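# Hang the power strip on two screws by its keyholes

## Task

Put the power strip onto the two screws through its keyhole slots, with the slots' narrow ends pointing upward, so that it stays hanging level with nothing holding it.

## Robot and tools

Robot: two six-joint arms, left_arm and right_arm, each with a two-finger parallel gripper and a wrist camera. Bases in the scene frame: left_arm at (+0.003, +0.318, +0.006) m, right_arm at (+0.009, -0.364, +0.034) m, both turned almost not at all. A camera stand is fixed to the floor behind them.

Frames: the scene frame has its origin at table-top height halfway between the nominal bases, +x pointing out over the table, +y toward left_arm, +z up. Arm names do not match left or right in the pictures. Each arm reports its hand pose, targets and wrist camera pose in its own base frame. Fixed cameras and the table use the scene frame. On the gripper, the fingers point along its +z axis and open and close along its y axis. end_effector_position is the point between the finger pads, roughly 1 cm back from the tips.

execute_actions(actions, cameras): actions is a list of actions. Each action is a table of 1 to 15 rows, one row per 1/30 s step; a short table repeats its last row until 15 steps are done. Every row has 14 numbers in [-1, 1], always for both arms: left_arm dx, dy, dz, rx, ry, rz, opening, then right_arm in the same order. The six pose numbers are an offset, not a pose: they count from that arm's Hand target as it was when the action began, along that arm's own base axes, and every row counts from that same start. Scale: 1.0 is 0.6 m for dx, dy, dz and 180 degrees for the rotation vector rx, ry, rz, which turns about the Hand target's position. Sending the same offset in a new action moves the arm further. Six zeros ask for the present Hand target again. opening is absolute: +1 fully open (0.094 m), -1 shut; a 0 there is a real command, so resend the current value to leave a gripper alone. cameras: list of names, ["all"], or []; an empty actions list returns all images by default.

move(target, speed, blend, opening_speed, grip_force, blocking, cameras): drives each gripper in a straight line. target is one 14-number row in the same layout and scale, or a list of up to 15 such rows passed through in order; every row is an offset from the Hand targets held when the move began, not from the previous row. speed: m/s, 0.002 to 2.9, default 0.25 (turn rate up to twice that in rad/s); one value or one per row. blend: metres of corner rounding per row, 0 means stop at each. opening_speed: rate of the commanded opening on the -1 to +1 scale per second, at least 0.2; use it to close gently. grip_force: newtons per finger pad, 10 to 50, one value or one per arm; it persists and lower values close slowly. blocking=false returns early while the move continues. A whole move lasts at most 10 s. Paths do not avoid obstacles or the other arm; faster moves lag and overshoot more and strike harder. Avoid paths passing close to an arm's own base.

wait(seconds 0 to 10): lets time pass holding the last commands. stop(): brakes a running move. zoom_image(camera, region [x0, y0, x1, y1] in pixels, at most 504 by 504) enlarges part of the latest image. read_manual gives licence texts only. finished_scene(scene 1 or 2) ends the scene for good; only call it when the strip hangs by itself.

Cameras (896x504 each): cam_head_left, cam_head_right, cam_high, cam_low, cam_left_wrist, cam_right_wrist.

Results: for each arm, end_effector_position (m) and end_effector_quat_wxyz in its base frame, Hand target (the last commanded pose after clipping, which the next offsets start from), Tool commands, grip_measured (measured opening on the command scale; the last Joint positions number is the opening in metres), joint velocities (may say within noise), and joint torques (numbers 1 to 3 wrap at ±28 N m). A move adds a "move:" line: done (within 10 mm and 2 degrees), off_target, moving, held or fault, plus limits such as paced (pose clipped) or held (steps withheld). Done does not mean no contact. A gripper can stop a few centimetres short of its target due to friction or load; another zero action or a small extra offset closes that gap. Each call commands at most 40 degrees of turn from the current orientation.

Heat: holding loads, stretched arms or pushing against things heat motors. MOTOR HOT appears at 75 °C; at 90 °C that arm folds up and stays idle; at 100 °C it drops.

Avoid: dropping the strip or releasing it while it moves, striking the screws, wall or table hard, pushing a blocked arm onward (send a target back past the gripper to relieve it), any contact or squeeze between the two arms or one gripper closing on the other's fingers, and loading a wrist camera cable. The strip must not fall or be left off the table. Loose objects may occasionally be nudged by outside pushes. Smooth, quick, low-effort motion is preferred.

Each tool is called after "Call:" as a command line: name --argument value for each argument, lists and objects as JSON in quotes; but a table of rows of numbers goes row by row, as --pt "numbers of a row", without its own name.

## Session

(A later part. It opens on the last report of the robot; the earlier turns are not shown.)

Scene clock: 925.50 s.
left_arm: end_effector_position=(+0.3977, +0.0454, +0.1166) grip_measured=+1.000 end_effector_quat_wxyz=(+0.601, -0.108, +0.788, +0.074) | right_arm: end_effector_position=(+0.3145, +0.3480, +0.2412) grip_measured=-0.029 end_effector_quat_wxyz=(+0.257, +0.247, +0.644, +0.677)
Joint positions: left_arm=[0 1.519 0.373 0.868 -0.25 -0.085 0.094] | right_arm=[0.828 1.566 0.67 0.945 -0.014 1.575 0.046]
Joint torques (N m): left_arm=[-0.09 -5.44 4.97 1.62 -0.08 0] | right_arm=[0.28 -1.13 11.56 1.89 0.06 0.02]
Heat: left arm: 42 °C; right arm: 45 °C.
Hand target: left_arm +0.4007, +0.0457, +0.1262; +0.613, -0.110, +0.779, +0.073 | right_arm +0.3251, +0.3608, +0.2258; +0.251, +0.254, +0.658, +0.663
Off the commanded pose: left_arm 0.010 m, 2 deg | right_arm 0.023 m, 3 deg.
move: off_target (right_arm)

Call:
move --pt "0 0 0 0 0 0 1 -0.0509 -0.0772 0.0948 0.028 -0.014 -0.0037 -0.1" --pt "0 0 0 0 0 0 1 -0.0048 -0.0078 0.0948 0.028 -0.014 -0.0037 -0.1" --speed 0.06

Call:
move --pt "0 0 0 0 0 0 1 -0.044 -0.0708 0 0 0 0 -0.1" --pt "0 0 0 0 0 0 1 0.0021 -0.0014 0 0 0 0 -0.1" --speed 0.06

Call:
move --pt "0 0 0 0 0 0 1 -0.0503 -0.0666 0 0 0 0 -0.1" --pt "0 0 0 0 0 0 1 -0.0042 0.0028 0 0 0 0 -0.1" --speed 0.06

Call:
move --pt "0 0 0 0 0 0 1 -0.044 -0.0708 0.0025 0 0 0 -0.1" --pt "0 0 0 0 0 0 1 0.0021 -0.0014 0.0025 0 0 0 -0.1" --speed 0.06

Call:
move --pt "0 0 0 0 0 0 1 -0.0461 -0.0694 -0.005 0 0 0 -0.1" --pt "0 0 0 0 0 0 1 0 0 -0.005 0 0 0 -0.1" --speed 0.06

Scene clock: 939.50 s.
left_arm: end_effector_position=(+0.3977, +0.0454, +0.1166) grip_measured=+1.000 end_effector_quat_wxyz=(+0.601, -0.108, +0.788, +0.074) | right_arm: end_effector_position=(+0.3131, +0.3478, +0.2402) grip_measured=-0.029 end_effector_quat_wxyz=(+0.243, +0.260, +0.667, +0.655)
Joint positions: left_arm=[0 1.519 0.373 0.868 -0.25 -0.085 0.094] | right_arm=[0.831 1.512 0.705 0.782 -0.013 1.588 0.046]
Joint torques (N m): left_arm=[-0.12 -5.38 4.93 1.62 -0.07 0] | right_arm=[0.4 -5.67 13.34 2.9 0.2 0.14]
Heat: left arm: 43 °C; right arm: 45 °C.
Hand target: left_arm +0.4007, +0.0457, +0.1262; +0.613, -0.110, +0.779, +0.073 | right_arm +0.3223, +0.3562, +0.2825; +0.257, +0.254, +0.621, +0.695
Off the commanded pose: left_arm 0.010 m, 2 deg | right_arm 0.044 m, 7 deg.
move: off_target (right_arm)

Scene clock: 941.47 s.
left_arm: end_effector_position=(+0.3977, +0.0454, +0.1166) grip_measured=+1.000 end_effector_quat_wxyz=(+0.601, -0.108, +0.788, +0.074) | right_arm: end_effector_position=(+0.3144, +0.3466, +0.2418) grip_measured=-0.029 end_effector_quat_wxyz=(+0.242, +0.262, +0.666, +0.655)
Joint positions: left_arm=[0 1.519 0.373 0.868 -0.25 -0.085 0.094] | right_arm=[0.826 1.509 0.708 0.776 -0.017 1.591 0.046]
Joint torques (N m): left_arm=[-0.08 -5.45 4.94 1.62 -0.08 -0.02] | right_arm=[0.4 -5.15 13.23 2.95 0.16 0.1]
Heat: left arm: 43 °C; right arm: 46 °C.
Hand target: left_arm +0.4007, +0.0457, +0.1262; +0.613, -0.110, +0.779, +0.073 | right_arm +0.3236, +0.3553, +0.2827; +0.257, +0.254, +0.621, +0.695
Off the commanded pose: left_arm 0.010 m, 2 deg | right_arm 0.043 m, 7 deg.
move: off_target (right_arm)

Scene clock: 943.43 s.
left_arm: end_effector_position=(+0.3977, +0.0454, +0.1166) grip_measured=+1.000 end_effector_quat_wxyz=(+0.601, -0.108, +0.788, +0.074) | right_arm: end_effector_position=(+0.3126, +0.3482, +0.2426) grip_measured=-0.029 end_effector_quat_wxyz=(+0.242, +0.262, +0.665, +0.656)
Joint positions: left_arm=[0 1.519 0.373 0.868 -0.25 -0.085 0.094] | right_arm=[0.833 1.508 0.708 0.777 -0.01 1.593 0.046]
Joint torques (N m): left_arm=[-0.08 -5.46 4.92 1.61 -0.08 -0.02] | right_arm=[0.47 -5.18 13 2.98 0.2 0.11]
Heat: left arm: 43 °C; right arm: 47 °C.
Hand target: left_arm +0.4007, +0.0457, +0.1262; +0.613, -0.110, +0.779, +0.073 | right_arm +0.3211, +0.3569, +0.2826; +0.258, +0.254, +0.621, +0.695
Off the commanded pose: left_arm 0.010 m, 2 deg | right_arm 0.042 m, 7 deg.
move: off_target (right_arm)

Scene clock: 945.40 s.
left_arm: end_effector_position=(+0.3977, +0.0454, +0.1166) grip_measured=+1.000 end_effector_quat_wxyz=(+0.601, -0.108, +0.788, +0.074) | right_arm: end_effector_position=(+0.3129, +0.3478, +0.2438) grip_measured=-0.029 end_effector_quat_wxyz=(+0.241, +0.262, +0.666, +0.656)
Joint positions: left_arm=[0 1.519 0.373 0.868 -0.25 -0.085 0.094] | right_arm=[0.831 1.505 0.711 0.77 -0.014 1.593 0.046]
Joint torques (N m): left_arm=[-0.09 -5.5 4.86 1.61 -0.07 0] | right_arm=[0.42 -5.35 13.26 2.94 0.17 0.11]
Heat: left arm: 43 °C; right arm: 47 °C.
Hand target: left_arm +0.4007, +0.0457, +0.1262; +0.613, -0.110, +0.779, +0.073 | right_arm +0.3223, +0.3561, +0.2842; +0.257, +0.254, +0.621, +0.695
Off the commanded pose: left_arm 0.010 m, 2 deg | right_arm 0.042 m, 7 deg.
move: off_target (right_arm)

Scene clock: 947.50 s.
left_arm: end_effector_position=(+0.3977, +0.0454, +0.1166) grip_measured=+1.000 end_effector_quat_wxyz=(+0.601, -0.108, +0.788, +0.074) | right_arm: end_effector_position=(+0.3144, +0.3467, +0.2433) grip_measured=-0.029 end_effector_quat_wxyz=(+0.245, +0.266, +0.660, +0.658)
Joint positions: left_arm=[0 1.519 0.373 0.868 -0.25 -0.085 0.094] | right_arm=[0.833 1.513 0.705 0.795 0.003 1.598 0.046]
Joint torques (N m): left_arm=[-0.1 -5.52 4.86 1.62 -0.07 -0.02] | right_arm=[0.25 -5.12 13.23 2.8 0.02 0.06]
Heat: left arm: 43 °C; right arm: 47 °C.
Hand target: left_arm +0.4007, +0.0457, +0.1262; +0.613, -0.110, +0.779, +0.073 | right_arm +0.3223, +0.3561, +0.2810; +0.257, +0.254, +0.621, +0.695
Off the commanded pose: left_arm 0.010 m, 2 deg | right_arm 0.040 m, 6 deg.
move: off_target (right_arm)

Call:
wait --seconds 0.1 --cameras '["cam_head_left","cam_high","cam_right_wrist"]'

Call:
zoom_image --camera "cam_high" --region '[290, 130, 430, 270]'

Call:
zoom_image --camera "cam_head_left" --region '[400, 120, 540, 260]'

Scene clock: 956.73 s.
left_arm: end_effector_position=(+0.3977, +0.0454, +0.1166) grip_measured=+1.000 end_effector_quat_wxyz=(+0.601, -0.108, +0.788, +0.074) | right_arm: end_effector_position=(+0.3144, +0.3467, +0.2433) grip_measured=-0.029 end_effector_quat_wxyz=(+0.245, +0.266, +0.660, +0.658)
Joint positions: left_arm=[0 1.519 0.373 0.868 -0.25 -0.085 0.094] | right_arm=[0.833 1.513 0.705 0.795 0.003 1.598 0.046]
Joint torques (N m): left_arm=[-0.05 -5.48 4.9 1.63 -0.07 -0.01] | right_arm=[0.12 -5.11 13.37 2.87 0.05 0.06]
Heat: left arm: 43 °C; right arm: 48 °C.
Hand target: left_arm +0.4007, +0.0457, +0.1262; +0.613, -0.110, +0.779, +0.073 | right_arm +0.3223, +0.3561, +0.2810; +0.257, +0.254, +0.621, +0.695
Tool commands: left_gripper/opening=+1.0 right_gripper/opening=-0.1
Off the commanded pose: left_arm 0.010 m, 2 deg | right_arm 0.040 m, 6 deg.
wait: 0.10 s; at rest from the start
camera_calibration:
cam_right_wrist: T_world_to_cam=[[-0.0216742, 0.0226205, -0.999509, 0.24308], [-0.960679, 0.276338, 0.0270861, 0.23458], [0.276815, 0.960794, 0.0157416, -0.331322], [0, 0, 0, 1]] pos_world=[0.322339, 0.24801, 0.241823]
Images, in order (width x height): cam_head_left 896x504, cam_high 896x504, cam_right_wrist 896x504.

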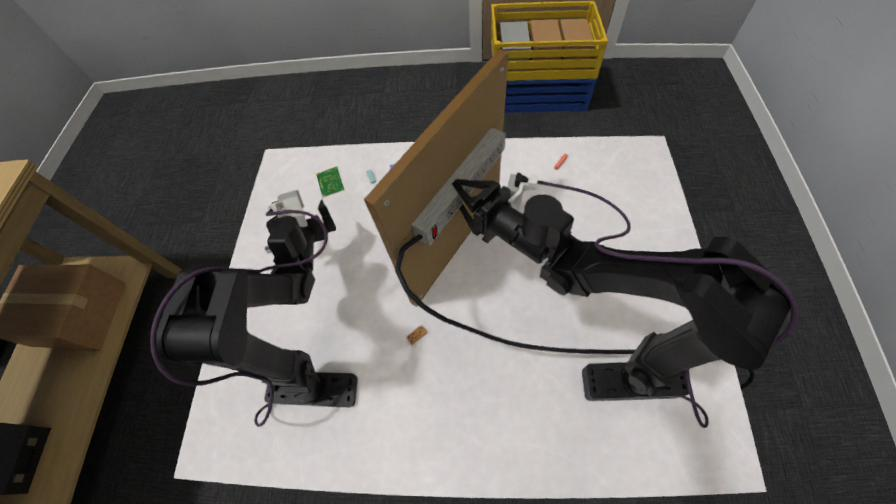

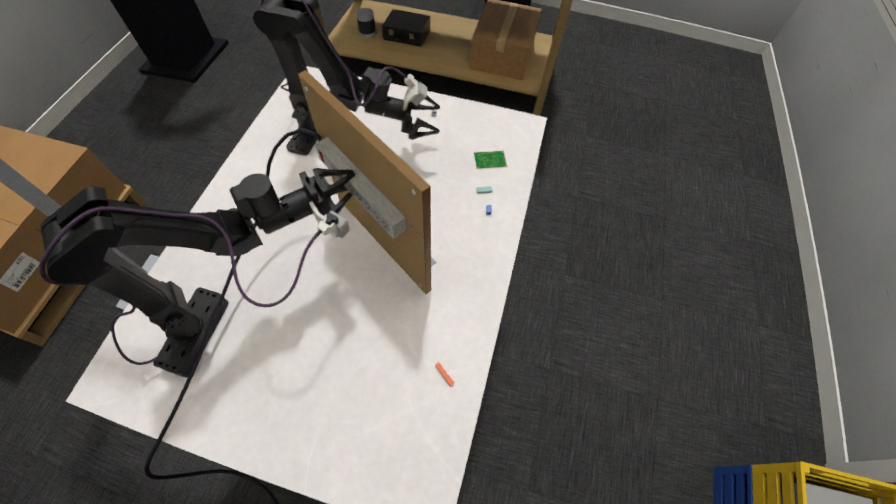

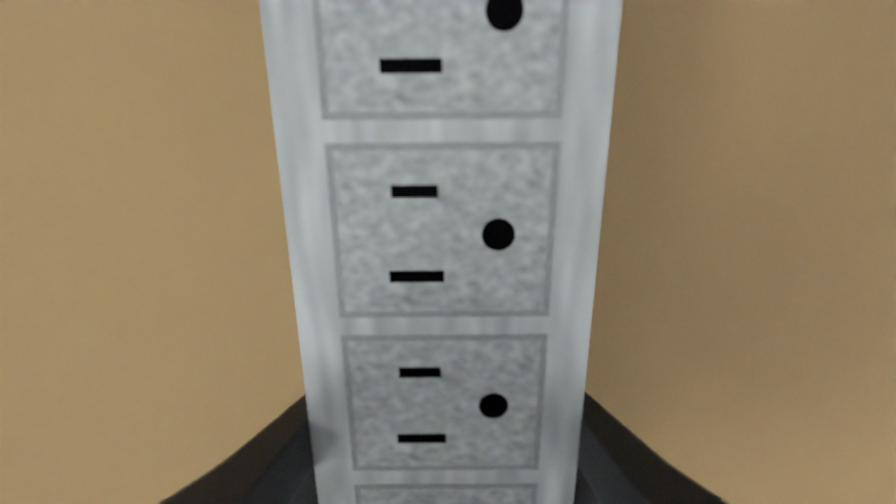

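Scaled by 3.600 from the camera's 896x504 image, which has a finer 1280x720 frame.

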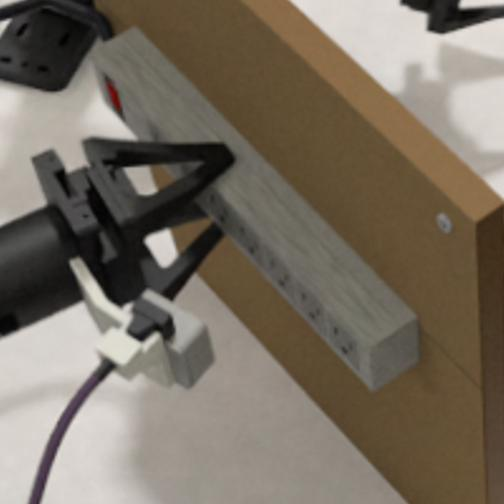

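Scaled by 3.600 from the camera's 896x504 image, which has a finer 1280x720 frame.

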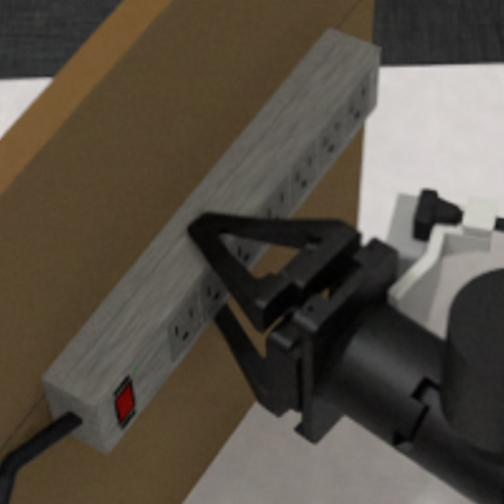

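Call:
move --pt "0 0 0 0 0 0 1 -0.004 -0.006 -0.05 -0.015 0.01 0 -0.1" --pt "0 0 0 0 0 0 1 -0.004 -0.006 -0.085 -0.0277 0.0183 0 -0.1" --speed 0.04

Call:
move --pt "0 0 0 0 0 0 1 -0.0083 0.0055 0 0 0 0 -0.1" --speed 0.02

Call:
move --pt "0 0 0 0 0 0 1 0.0167 -0.011 0 0 0 0 -0.1" --speed 0.02

Call:
move --pt "0 0 0 0 0 0 1 -0.0083 0.0055 0 0 0 0 -0.1" --speed 0.02 --cameras '["cam_head_left","cam_high"]'

Call:
zoom_image --camera "cam_high" --region '[290, 130, 430, 270]'

Call:
zoom_image --camera "cam_head_left" --region '[400, 120, 540, 260]'

Scene clock: 976.60 s.
left_arm: end_effector_position=(+0.3977, +0.0454, +0.1166) grip_measured=+1.000 end_effector_quat_wxyz=(+0.601, -0.108, +0.788, +0.074) | right_arm: end_effector_position=(+0.3150, +0.3475, +0.2397) grip_measured=-0.029 end_effector_quat_wxyz=(+0.251, +0.260, +0.652, +0.667)
Joint positions: left_arm=[0 1.519 0.373 0.868 -0.25 -0.085 0.094] | right_arm=[0.833 1.544 0.684 0.875 0.003 1.59 0.046]
Joint torques (N m): left_arm=[-0.1 -5.44 4.93 1.62 -0.06 0] | right_arm=[0.06 -3.23 9.16 2.21 0.04 -0.01]
Heat: left arm: 43 °C; right arm: 48 °C.
Hand target: left_arm +0.4007, +0.0457, +0.1262; +0.613, -0.110, +0.779, +0.073 | right_arm +0.3199, +0.3525, +0.2301; +0.250, +0.262, +0.658, +0.660
Off the commanded pose: left_arm 0.010 m, 2 deg | right_arm 0.012 m, 1 deg.
move: off_target (right_arm)

Scene clock: 977.37 s.
left_arm: end_effector_position=(+0.3977, +0.0454, +0.1166) grip_measured=+1.000 end_effector_quat_wxyz=(+0.601, -0.108, +0.788, +0.074) | right_arm: end_effector_position=(+0.3131, +0.3491, +0.2397) grip_measured=-0.029 end_effector_quat_wxyz=(+0.253, +0.262, +0.651, +0.666)
Joint positions: left_arm=[0 1.519 0.373 0.868 -0.25 -0.085 0.094] | right_arm=[0.845 1.544 0.684 0.875 0.018 1.59 0.046]
Joint torques (N m): left_arm=[-0.17 -5.49 4.83 1.61 -0.07 -0.02] | right_arm=[0.73 -3.52 8.9 2.2 0.06 0.01]
Heat: left arm: 43 °C; right arm: 48 °C.
Hand target: left_arm +0.4007, +0.0457, +0.1262; +0.613, -0.110, +0.779, +0.073 | right_arm +0.3149, +0.3559, +0.2301; +0.250, +0.262, +0.658, +0.660
Off the commanded pose: left_arm 0.010 m, 2 deg | right_arm 0.012 m, 1 deg.
move: off_target (right_arm)

Scene clock: 978.33 s.
left_arm: end_effector_position=(+0.3977, +0.0454, +0.1166) grip_measured=+1.000 end_effector_quat_wxyz=(+0.601, -0.108, +0.788, +0.074) | right_arm: end_effector_position=(+0.3156, +0.3471, +0.2397) grip_measured=-0.029 end_effector_quat_wxyz=(+0.249, +0.258, +0.653, +0.668)
Joint positions: left_arm=[0 1.519 0.373 0.868 -0.25 -0.085 0.094] | right_arm=[0.827 1.545 0.684 0.877 -0.011 1.59 0.046]
Joint torques (N m): left_arm=[-0.05 -5.46 4.94 1.6 -0.07 -0.01] | right_arm=[-1.03 -3.07 9.36 2.2 -0.08 -0.03]
Heat: left arm: 43 °C; right arm: 48 °C.
Hand target: left_arm +0.4007, +0.0457, +0.1262; +0.613, -0.110, +0.779, +0.073 | right_arm +0.3250, +0.3492, +0.2301; +0.250, +0.262, +0.658, +0.660
Off the commanded pose: left_arm 0.010 m, 2 deg | right_arm 0.014 m, 1 deg.
move: off_target (right_arm)

Scene clock: 979.13 s.
left_arm: end_effector_position=(+0.3977, +0.0454, +0.1166) grip_measured=+1.000 end_effector_quat_wxyz=(+0.601, -0.108, +0.788, +0.074) | right_arm: end_effector_position=(+0.3154, +0.3473, +0.2397) grip_measured=-0.029 end_effector_quat_wxyz=(+0.251, +0.259, +0.652, +0.667)
Joint positions: left_arm=[0 1.519 0.373 0.868 -0.25 -0.085 0.094] | right_arm=[0.831 1.545 0.684 0.877 -0.002 1.59 0.046]
Joint torques (N m): left_arm=[-0.13 -5.5 4.92 1.59 -0.07 -0.01] | right_arm=[0.38 -3.3 9.14 2.21 0.05 -0.04]
Heat: left arm: 43 °C; right arm: 48 °C.
Hand target: left_arm +0.4007, +0.0457, +0.1262; +0.613, -0.110, +0.779, +0.073 | right_arm +0.3199, +0.3526, +0.2301; +0.250, +0.262, +0.658, +0.660
Off the commanded pose: left_arm 0.010 m, 2 deg | right_arm 0.012 m, 1 deg.
move: off_target (right_arm)
Images, in order (width x height): cam_head_left 896x504, cam_high 896x504.

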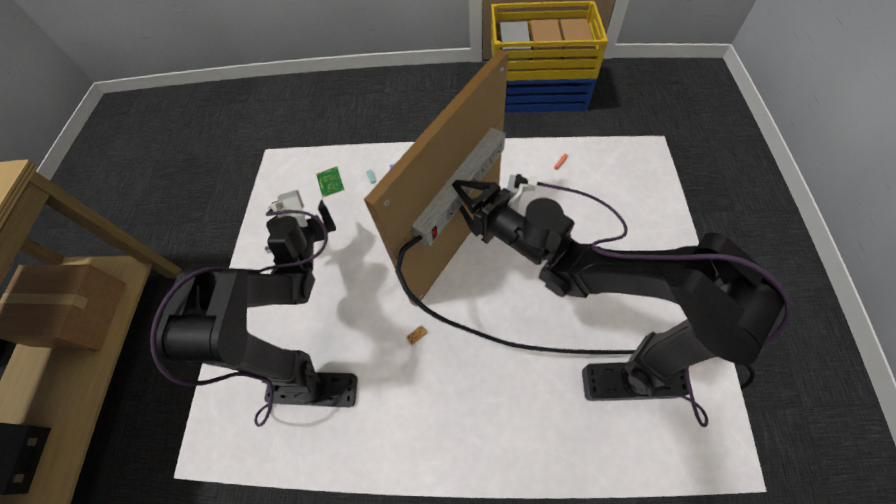

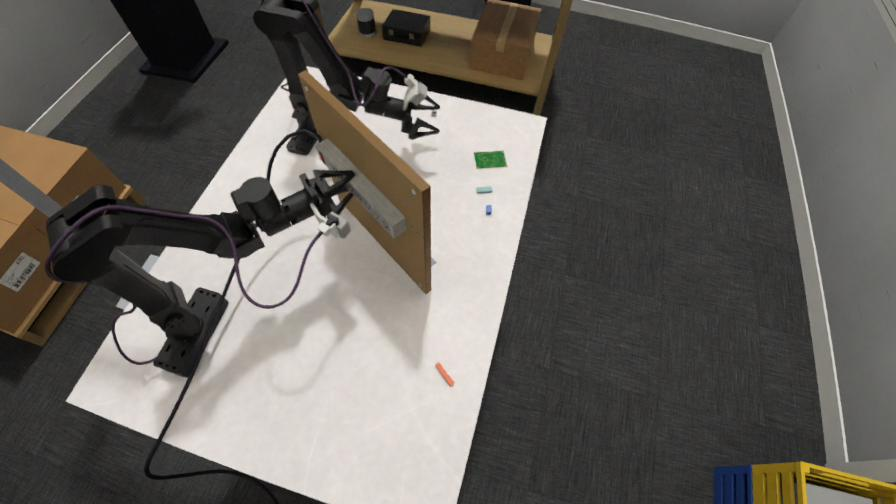

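Scaled by 3.600 from the camera's 896x504 image, which has a finer 1280x720 frame.

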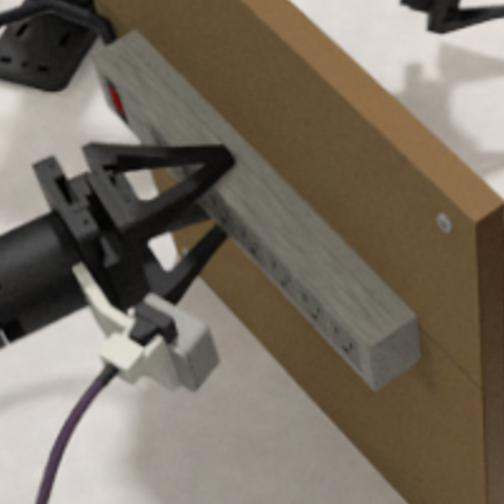

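Scaled by 3.600 from the camera's 896x504 image, which has a finer 1280x720 frame.

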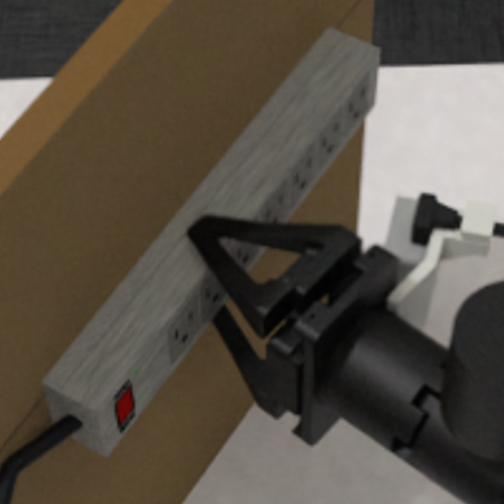

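Call:
move --pt "0 0 0 0 0 0 1 0.002 0.003 0.08 0.01 -0.007 0 -0.1" --pt "0 0 0 0 0 0 1 -0.0063 0.0085 0.045 0.01 -0.007 0 -0.1" --pt "0 0 0 0 0 0 1 0.0103 -0.0025 0.045 0.01 -0.007 0 -0.1" --pt "0 0 0 0 0 0 1 -0.0063 0.0085 0.035 0.01 -0.007 0 -0.1" --pt "0 0 0 0 0 0 1 0.0103 -0.0025 0.035 0.01 -0.007 0 -0.1" --pt "0 0 0 0 0 0 1 -0.0063 0.0085 0.025 0.01 -0.007 0 -0.1" --pt "0 0 0 0 0 0 1 0.0103 -0.0025 0.025 0.01 -0.007 0 -0.1" --pt "0 0 0 0 0 0 1 0.002 0.003 0.02 0.01 -0.007 0 -0.1" --speed 0.02 --blend 0.001

Scene clock: 1002.70 s.
left_arm: end_effector_position=(+0.3977, +0.0454, +0.1166) grip_measured=+1.000 end_effector_quat_wxyz=(+0.601, -0.108, +0.788, +0.074) | right_arm: end_effector_position=(+0.3154, +0.3473, +0.2401) grip_measured=-0.029 end_effector_quat_wxyz=(+0.253, +0.258, +0.652, +0.667)
Joint positions: left_arm=[0 1.519 0.373 0.868 -0.25 -0.085 0.094] | right_arm=[0.831 1.545 0.684 0.877 -0.001 1.585 0.046]
Joint torques (N m): left_arm=[-0.18 -5.5 4.92 1.63 -0.06 -0.02] | right_arm=[0.18 -3.1 10.28 2.44 0.04 0.08]
Heat: left arm: 43 °C; right arm: 47 °C.
Hand target: left_arm +0.4007, +0.0457, +0.1262; +0.613, -0.110, +0.779, +0.073 | right_arm +0.3211, +0.3543, +0.2420; +0.253, +0.259, +0.645, +0.673
Off the commanded pose: left_arm 0.010 m, 2 deg | right_arm 0.009 m, 1 deg.
move: done

Call:
move --pt "0 0 0 0 0 0 1 0 0 0.09 0 0 0 -0.1" --pt "0 0 0 0 0 0 1 -0.0083 0.0055 0.1 0 0 0 -0.1" --pt "0 0 0 0 0 0 1 0.0083 -0.0055 0.1 0 0 0 -0.1" --pt "0 0 0 0 0 0 1 0 0 0.1 0 0 0 -0.1" --speed 0.03 --blend 0.001 --cameras '["cam_head_left","cam_high"]'

Call:
zoom_image --camera "cam_head_left" --region '[400, 120, 540, 260]'

Scene clock: 1024.40 s.
left_arm: end_effector_position=(+0.3977, +0.0454, +0.1166) grip_measured=+1.000 end_effector_quat_wxyz=(+0.601, -0.108, +0.788, +0.074) | right_arm: end_effector_position=(+0.3147, +0.3459, +0.2431) grip_measured=-0.029 end_effector_quat_wxyz=(+0.241, +0.270, +0.688, +0.629)
Joint positions: left_arm=[0 1.519 0.373 0.868 -0.25 -0.085 0.094] | right_arm=[0.829 1.47 0.757 0.62 -0.003 1.579 0.046]
Joint torques (N m): left_arm=[-0.13 -5.48 4.93 1.62 -0.05 0] | right_arm=[0.36 -9.11 16.01 2.23 0.07 0.1]
Heat: left arm: 43 °C; right arm: 47 °C.
Hand target: left_arm +0.4007, +0.0457, +0.1262; +0.613, -0.110, +0.779, +0.073 | right_arm +0.3212, +0.3543, +0.3021; +0.253, +0.259, +0.645, +0.673
Off the commanded pose: left_arm 0.010 m, 2 deg | right_arm 0.060 m, 7 deg.
move: off_target (right_arm)
Images, in order (width x height): cam_head_left 896x504, cam_high 896x504.

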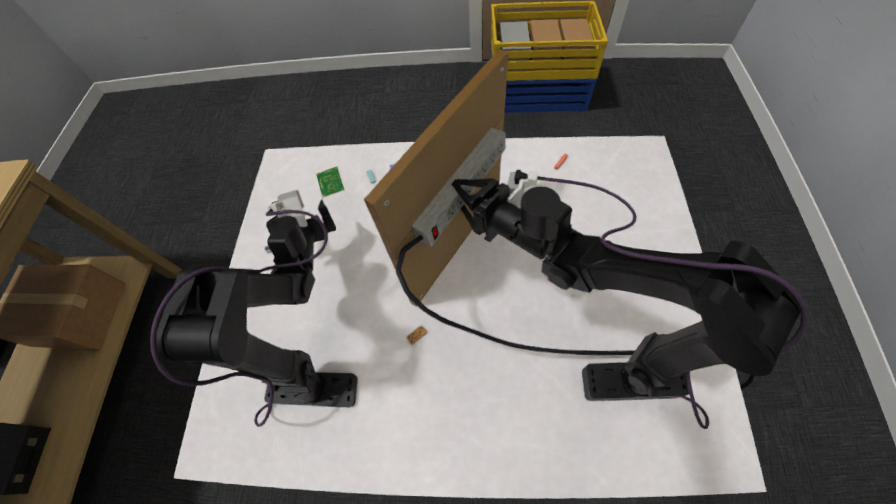

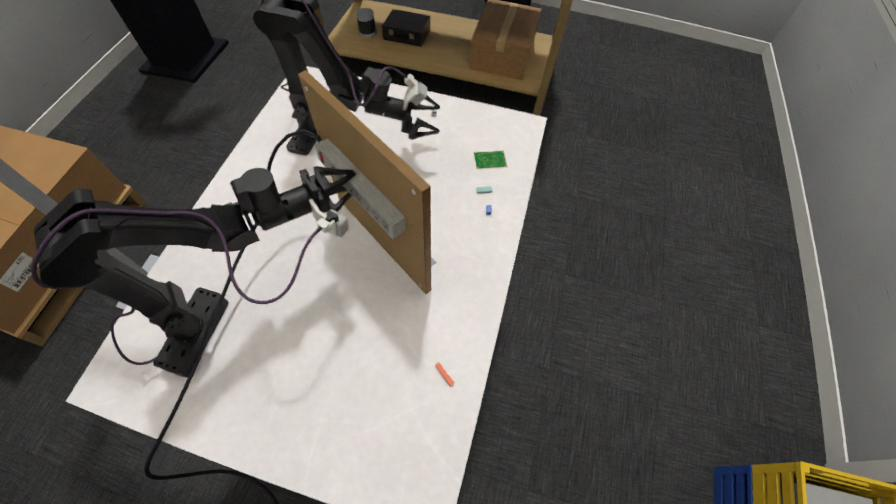

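Scaled by 3.600 from the camera's 896x504 image, which has a finer 1280x720 frame.

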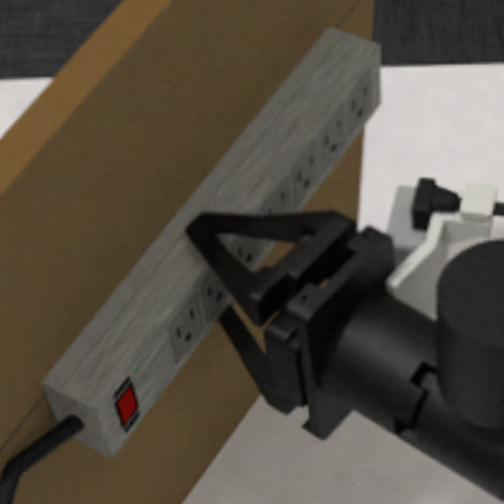

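Call:
wait --seconds 0.1 --cameras '["cam_right_wrist","cam_high","cam_low"]'

Call:
zoom_image --camera "cam_high" --region '[370, 170, 450, 250]'

Call:
zoom_image --camera "cam_high" --region '[300, 120, 380, 200]'

Scene clock: 1045.87 s.
left_arm: end_effector_position=(+0.3977, +0.0454, +0.1166) grip_measured=+1.000 end_effector_quat_wxyz=(+0.601, -0.108, +0.788, +0.074) | right_arm: end_effector_position=(+0.3147, +0.3459, +0.2431) grip_measured=-0.029 end_effector_quat_wxyz=(+0.241, +0.270, +0.688, +0.629)
Joint positions: left_arm=[0 1.519 0.373 0.868 -0.25 -0.085 0.094] | right_arm=[0.829 1.47 0.757 0.62 -0.003 1.579 0.046]
Joint torques (N m): left_arm=[-0.1 -5.5 4.88 1.64 -0.07 0] | right_arm=[0.42 -9.11 16.02 2.28 0.04 0.14]
Heat: left arm: 43 °C; right arm: 47 °C.
Hand target: left_arm +0.4007, +0.0457, +0.1262; +0.613, -0.110, +0.779, +0.073 | right_arm +0.3212, +0.3543, +0.3021; +0.253, +0.259, +0.645, +0.673
Tool commands: left_gripper/opening=+1.0 right_gripper/opening=-0.1
Off the commanded pose: left_arm 0.010 m, 2 deg | right_arm 0.060 m, 7 deg.
wait: 0.10 s; at rest from the start
camera_calibration:
cam_right_wrist: T_world_to_cam=[[-0.0617055, -0.0492542, -0.996878, 0.279778], [-0.959899, 0.276589, 0.0457506, 0.230339], [0.273472, 0.959725, -0.0643461, -0.30978], [0, 0, 0, 1]] pos_world=[0.323082, 0.247375, 0.248433]
Images, in order (width x height): cam_high 896x504, cam_low 896x504, cam_right_wrist 896x504.

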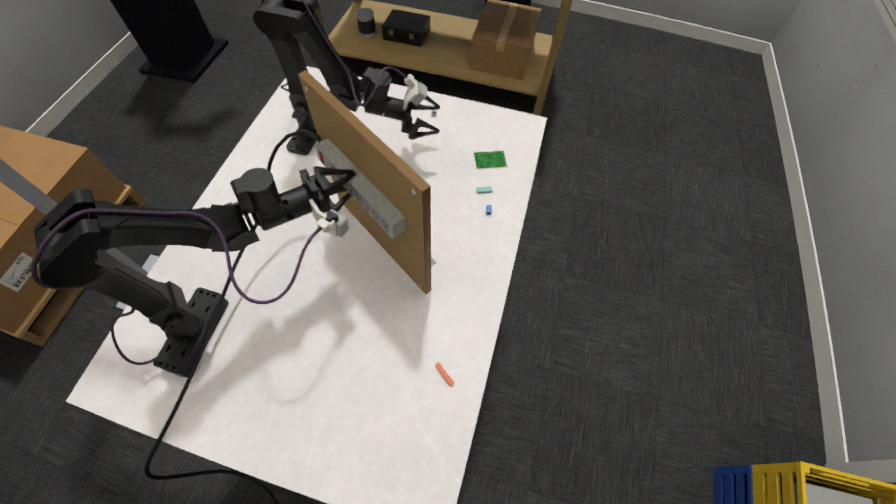

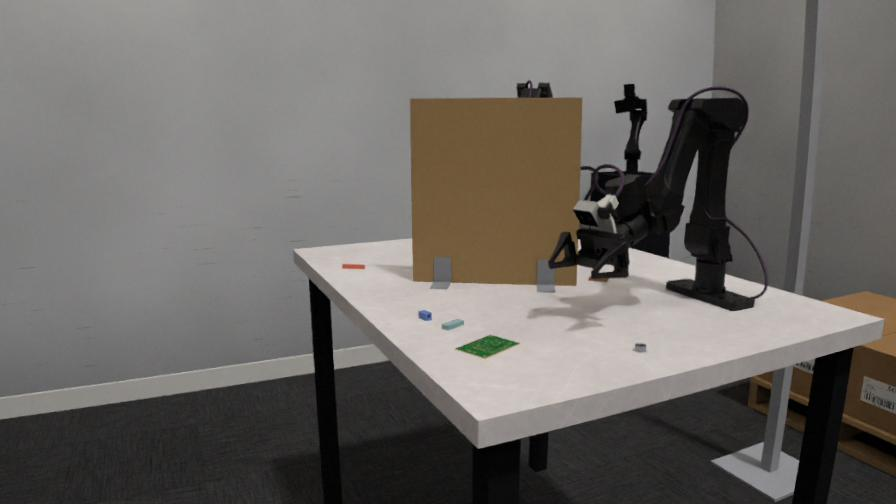

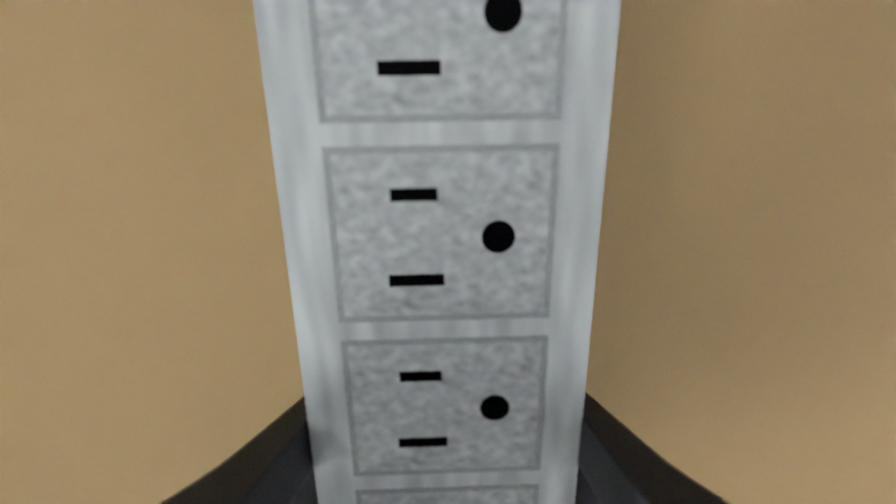

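Scaled by 6.300 from the camera's 896x504 image, which has a finer 1280x720 frame.

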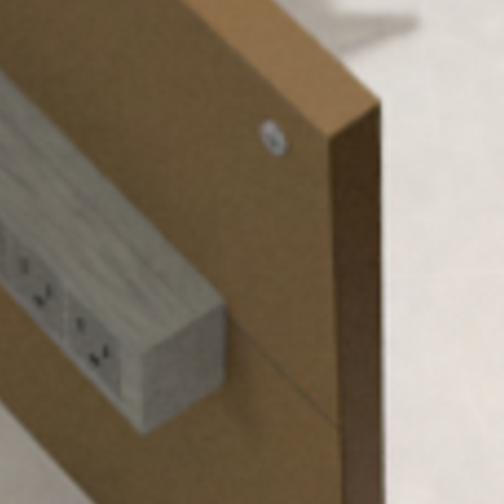

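Scaled by 6.300 from the camera's 896x504 image, which has a finer 1280x720 frame.

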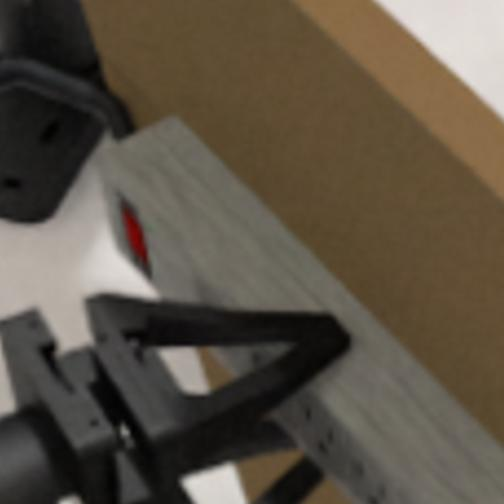

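Call:
move --pt "0 0 0 0 0 0 1 0 0 -0.045 0 0 0 -0.1" --pt "0 0 0 0 0 0 1 0.011 0.0166 -0.045 0 0 0 -0.1" --speed 0.04

Call:
move --pt "0 0 0 0 0 0 1 0 0 0 -0.02 0.013 0 -0.1" --pt "0 0 0 0 0 0 1 0 0 0 0.02 -0.013 0 -0.1" --pt "0 0 0 0 0 0 1 0 0 0 0 0 0 -0.1" --speed 0.05

Call:
move --pt "0 0 0 0 0 0 1 0 0 0 0.007 0.01 0 -0.1" --pt "0 0 0 0 0 0 1 0 0 0 -0.007 -0.01 0 -0.1" --pt "0 0 0 0 0 0 1 0 0 0 0 0 0 -0.1" --speed 0.05

Call:
move --pt "0 0 0 0 0 0 1 0 0 0 0 0 0.015 -0.1" --pt "0 0 0 0 0 0 1 0 0 0 0 0 -0.015 -0.1" --pt "0 0 0 0 0 0 1 0 0 0 0 0 0 -0.1" --speed 0.05 --cameras '["cam_head_left","cam_high"]'

Call:
zoom_image --camera "cam_high" --region '[370, 170, 450, 250]'

Call:
zoom_image --camera "cam_head_left" --region '[390, 190, 450, 250]'

Scene clock: 1076.33 s.
left_arm: end_effector_position=(+0.3977, +0.0454, +0.1166) grip_measured=+1.000 end_effector_quat_wxyz=(+0.601, -0.108, +0.788, +0.074) | right_arm: end_effector_position=(+0.3135, +0.3481, +0.2433) grip_measured=-0.029 end_effector_quat_wxyz=(+0.241, +0.266, +0.683, +0.636)
Joint positions: left_arm=[0 1.519 0.373 0.868 -0.25 -0.085 0.094] | right_arm=[0.835 1.481 0.748 0.657 -0.002 1.579 0.046]
Joint torques (N m): left_arm=[-0.14 -5.44 4.92 1.63 -0.07 -0.02] | right_arm=[0.29 -1.83 14.42 3.08 0.09 0.13]
Heat: left arm: 43 °C; right arm: 47 °C.
Hand target: left_arm +0.4007, +0.0457, +0.1262; +0.613, -0.110, +0.779, +0.073 | right_arm +0.3278, +0.3642, +0.2750; +0.253, +0.259, +0.645, +0.673
Off the commanded pose: left_arm 0.010 m, 2 deg | right_arm 0.038 m, 6 deg.
move: off_target (right_arm)

Scene clock: 1080.27 s.
left_arm: end_effector_position=(+0.3977, +0.0454, +0.1166) grip_measured=+1.000 end_effector_quat_wxyz=(+0.601, -0.108, +0.788, +0.074) | right_arm: end_effector_position=(+0.3143, +0.3483, +0.2407) grip_measured=-0.029 end_effector_quat_wxyz=(+0.245, +0.264, +0.668, +0.651)
Joint positions: left_arm=[0 1.519 0.373 0.868 -0.25 -0.085 0.094] | right_arm=[0.835 1.512 0.715 0.765 0.001 1.588 0.046]
Joint torques (N m): left_arm=[-0.1 -5.38 4.88 1.63 -0.07 -0.01] | right_arm=[0.53 -4.15 17.11 2.07 0.08 0.05]
Heat: left arm: 43 °C; right arm: 47 °C.
Hand target: left_arm +0.4007, +0.0457, +0.1262; +0.613, -0.110, +0.779, +0.073 | right_arm +0.3278, +0.3643, +0.2752; +0.253, +0.259, +0.645, +0.673
Off the commanded pose: left_arm 0.010 m, 2 deg | right_arm 0.040 m, 4 deg.
move: off_target (right_arm)

Scene clock: 1082.67 s.
left_arm: end_effector_position=(+0.3977, +0.0454, +0.1166) grip_measured=+1.000 end_effector_quat_wxyz=(+0.601, -0.108, +0.788, +0.074) | right_arm: end_effector_position=(+0.3142, +0.3481, +0.2408) grip_measured=-0.029 end_effector_quat_wxyz=(+0.246, +0.264, +0.670, +0.649)
Joint positions: left_arm=[0 1.519 0.373 0.868 -0.25 -0.085 0.094] | right_arm=[0.835 1.508 0.717 0.755 0.001 1.585 0.046]
Joint torques (N m): left_arm=[-0.13 -5.48 4.86 1.6 -0.07 -0.01] | right_arm=[0.43 -4.08 16.83 2.13 0.09 0.05]
Heat: left arm: 43 °C; right arm: 47 °C.
Hand target: left_arm +0.4007, +0.0457, +0.1262; +0.613, -0.110, +0.779, +0.073 | right_arm +0.3278, +0.3643, +0.2751; +0.253, +0.259, +0.645, +0.673
Off the commanded pose: left_arm 0.010 m, 2 deg | right_arm 0.040 m, 4 deg.
move: off_target (right_arm)

Scene clock: 1085.40 s.
left_arm: end_effector_position=(+0.3977, +0.0454, +0.1166) grip_measured=+1.000 end_effector_quat_wxyz=(+0.601, -0.108, +0.788, +0.074) | right_arm: end_effector_position=(+0.3137, +0.3488, +0.2408) grip_measured=-0.029 end_effector_quat_wxyz=(+0.249, +0.268, +0.669, +0.647)
Joint positions: left_arm=[0 1.519 0.373 0.868 -0.25 -0.085 0.094] | right_arm=[0.845 1.508 0.719 0.75 0.023 1.585 0.046]
Joint torques (N m): left_arm=[-0.16 -5.49 4.9 1.63 -0.07 -0.02] | right_arm=[-0.39 -4.1 16.7 2.25 -0.1 0.06]
Heat: left arm: 43 °C; right arm: 47 °C.
Hand target: left_arm +0.4007, +0.0457, +0.1262; +0.613, -0.110, +0.779, +0.073 | right_arm +0.3277, +0.3643, +0.2749; +0.253, +0.259, +0.645, +0.673
Off the commanded pose: left_arm 0.010 m, 2 deg | right_arm 0.040 m, 4 deg.
move: off_target (right_arm)
Images, in order (width x height): cam_head_left 896x504, cam_high 896x504.

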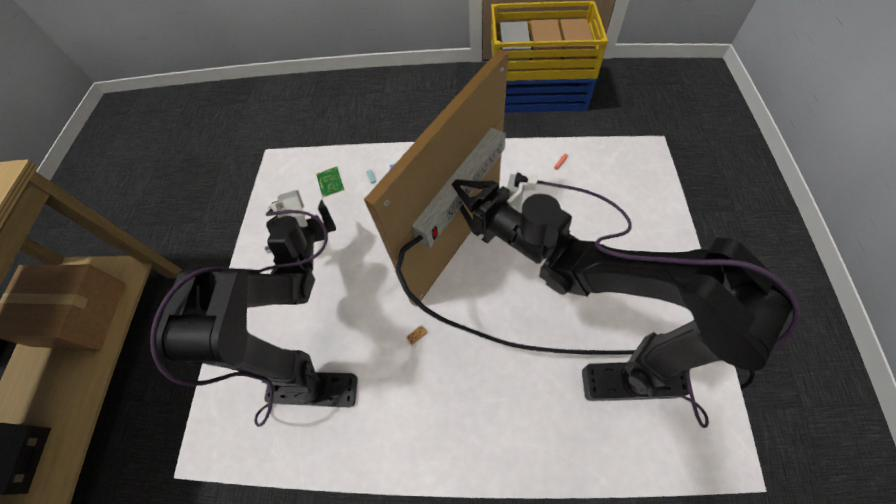

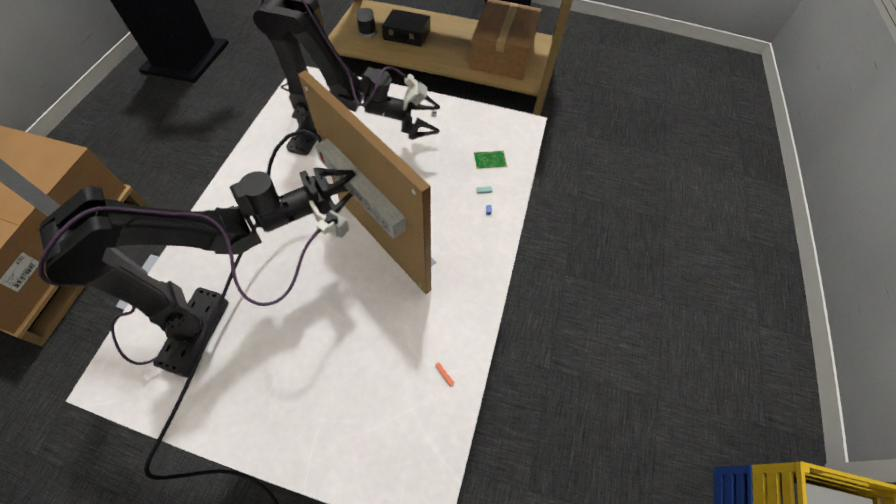

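Scaled by 6.300 from the camera's 896x504 image, which has a finer 1280x720 frame.

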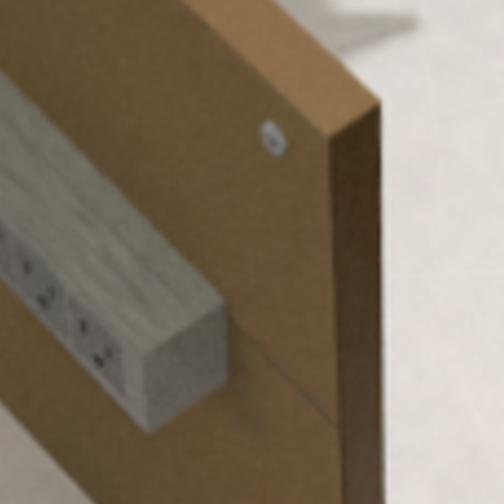

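Scaled by 8.400 from the camera's 896x504 image, which has a finer 1280x720 frame.

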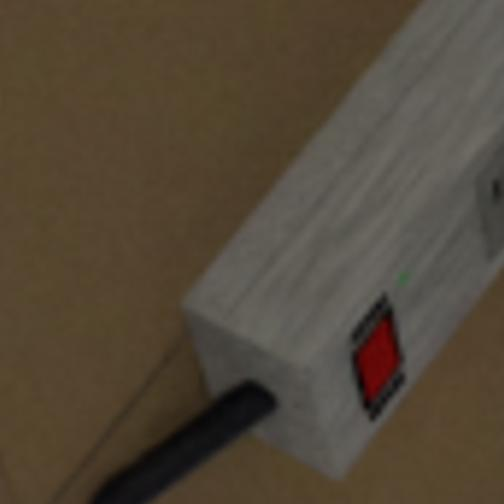

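Call:
move --pt "0 0 0 0 0 0 1 0 0 -0.03 -0.012 0.008 0 -0.1" --pt "0 0 0 0 0 0 1 0 0 -0.07 -0.02 0.0135 0 -0.1" --speed 0.06 --cameras '["cam_high","cam_head_left"]'

Scene clock: 1104.97 s.
left_arm: end_effector_position=(+0.3977, +0.0454, +0.1166) grip_measured=+1.000 end_effector_quat_wxyz=(+0.601, -0.108, +0.788, +0.074) | right_arm: end_effector_position=(+0.3142, +0.3496, +0.2397) grip_measured=-0.029 end_effector_quat_wxyz=(+0.252, +0.265, +0.662, +0.654)
Joint positions: left_arm=[0 1.519 0.373 0.868 -0.25 -0.085 0.094] | right_arm=[0.845 1.527 0.707 0.802 0.022 1.585 0.046]
Joint torques (N m): left_arm=[-0.1 -5.5 4.88 1.63 -0.08 -0.01] | right_arm=[-0.51 -0.39 13.59 2.01 -0.09 -0.04]
Heat: left arm: 43 °C; right arm: 49 °C.
Hand target: left_arm +0.4007, +0.0457, +0.1262; +0.613, -0.110, +0.779, +0.073 | right_arm +0.3278, +0.3643, +0.2330; +0.248, +0.265, +0.671, +0.647
Off the commanded pose: left_arm 0.010 m, 2 deg | right_arm 0.021 m, 1 deg.
move: off_target (right_arm)
Images, in order (width x height): cam_head_left 896x504, cam_high 896x504.

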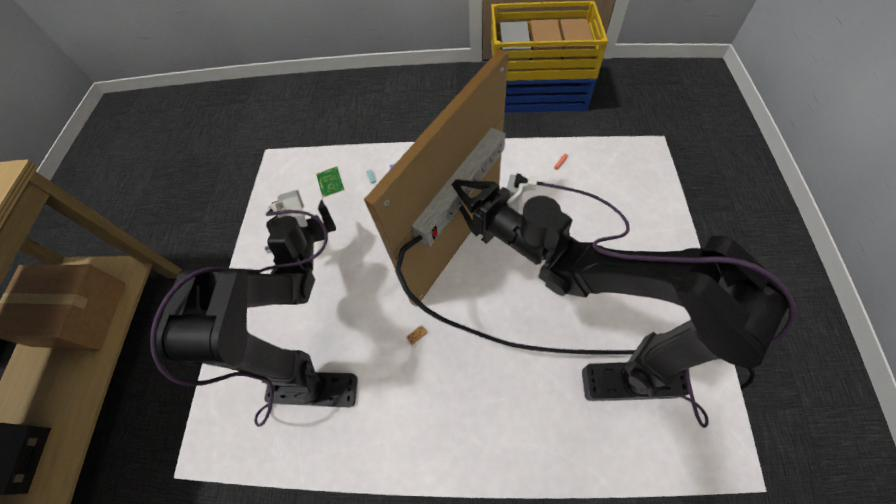

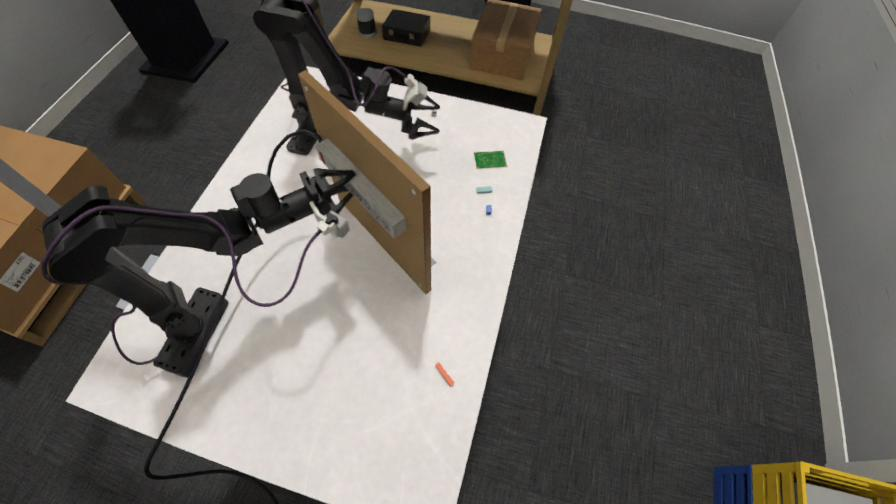

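Call:
move --pt "0 0 0 0 0 0 1 -0.0074 -0.0111 0 0 0 0 -0.1" --pt "0 0 0 0 0 0 1 -0.0074 -0.0111 -0.04 -0.0185 0.0122 0 -0.1" --pt "0 0 0 0 0 0 1 -0.0074 -0.0111 -0.07 -0.028 0.018 0 -0.1" --speed 0.06 --cameras '["cam_high","cam_head_left"]'

Call:
zoom_image --camera "cam_high" --region '[370, 170, 450, 250]'

Call:
zoom_image --camera "cam_head_left" --region '[390, 190, 450, 250]'

Scene clock: 1112.13 s.
left_arm: end_effector_position=(+0.3977, +0.0454, +0.1166) grip_measured=+1.000 end_effector_quat_wxyz=(+0.601, -0.108, +0.788, +0.074) | right_arm: end_effector_position=(+0.3149, +0.3484, +0.2375) grip_measured=-0.029 end_effector_quat_wxyz=(+0.255, +0.263, +0.658, +0.658)
Joint positions: left_arm=[0 1.519 0.373 0.868 -0.25 -0.085 0.094] | right_arm=[0.842 1.54 0.692 0.843 0.021 1.583 0.046]
Joint torques (N m): left_arm=[-0.14 -5.49 4.9 1.63 -0.06 -0.02] | right_arm=[-0.38 -0.88 8.99 1.35 -0.12 -0.15]
Heat: left arm: 43 °C; right arm: 48 °C.
Hand target: left_arm +0.4007, +0.0457, +0.1262; +0.613, -0.110, +0.779, +0.073 | right_arm +0.3233, +0.3577, +0.1911; +0.240, +0.272, +0.705, +0.609
Off the commanded pose: left_arm 0.010 m, 2 deg | right_arm 0.048 m, 8 deg.
move: off_target (right_arm)
Images, in order (width x height): cam_head_left 896x504, cam_high 896x504.

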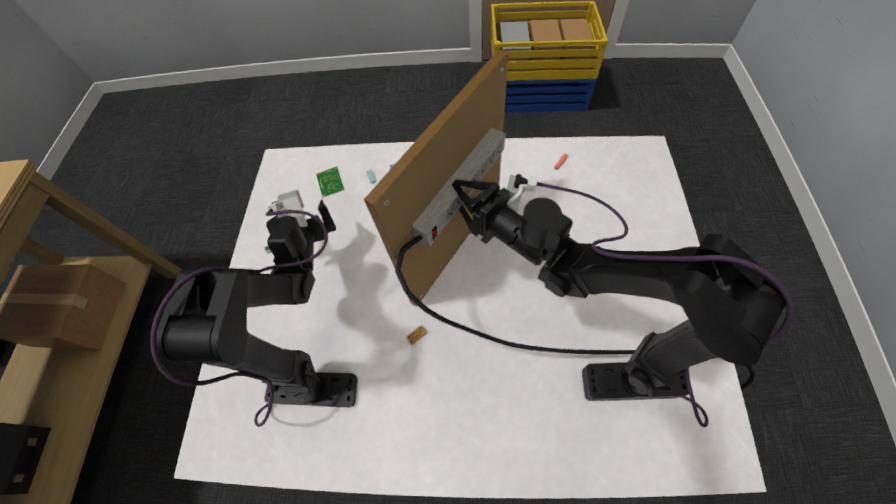

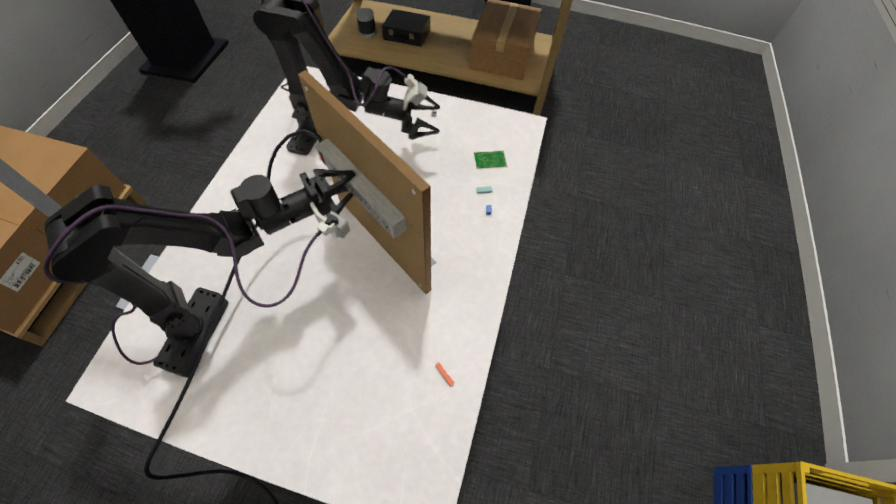

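Scaled by 6.300 from the camera's 896x504 image, which has a finer 1280x720 frame.

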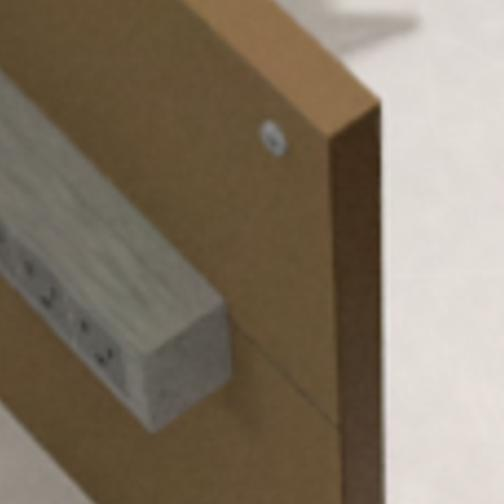

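Scaled by 8.400 from the camera's 896x504 image, which has a finer 1280x720 frame.

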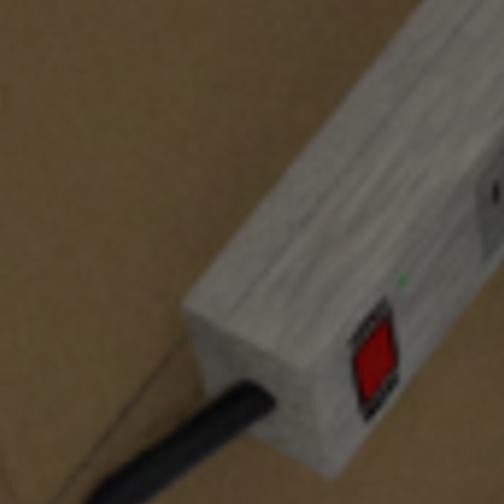

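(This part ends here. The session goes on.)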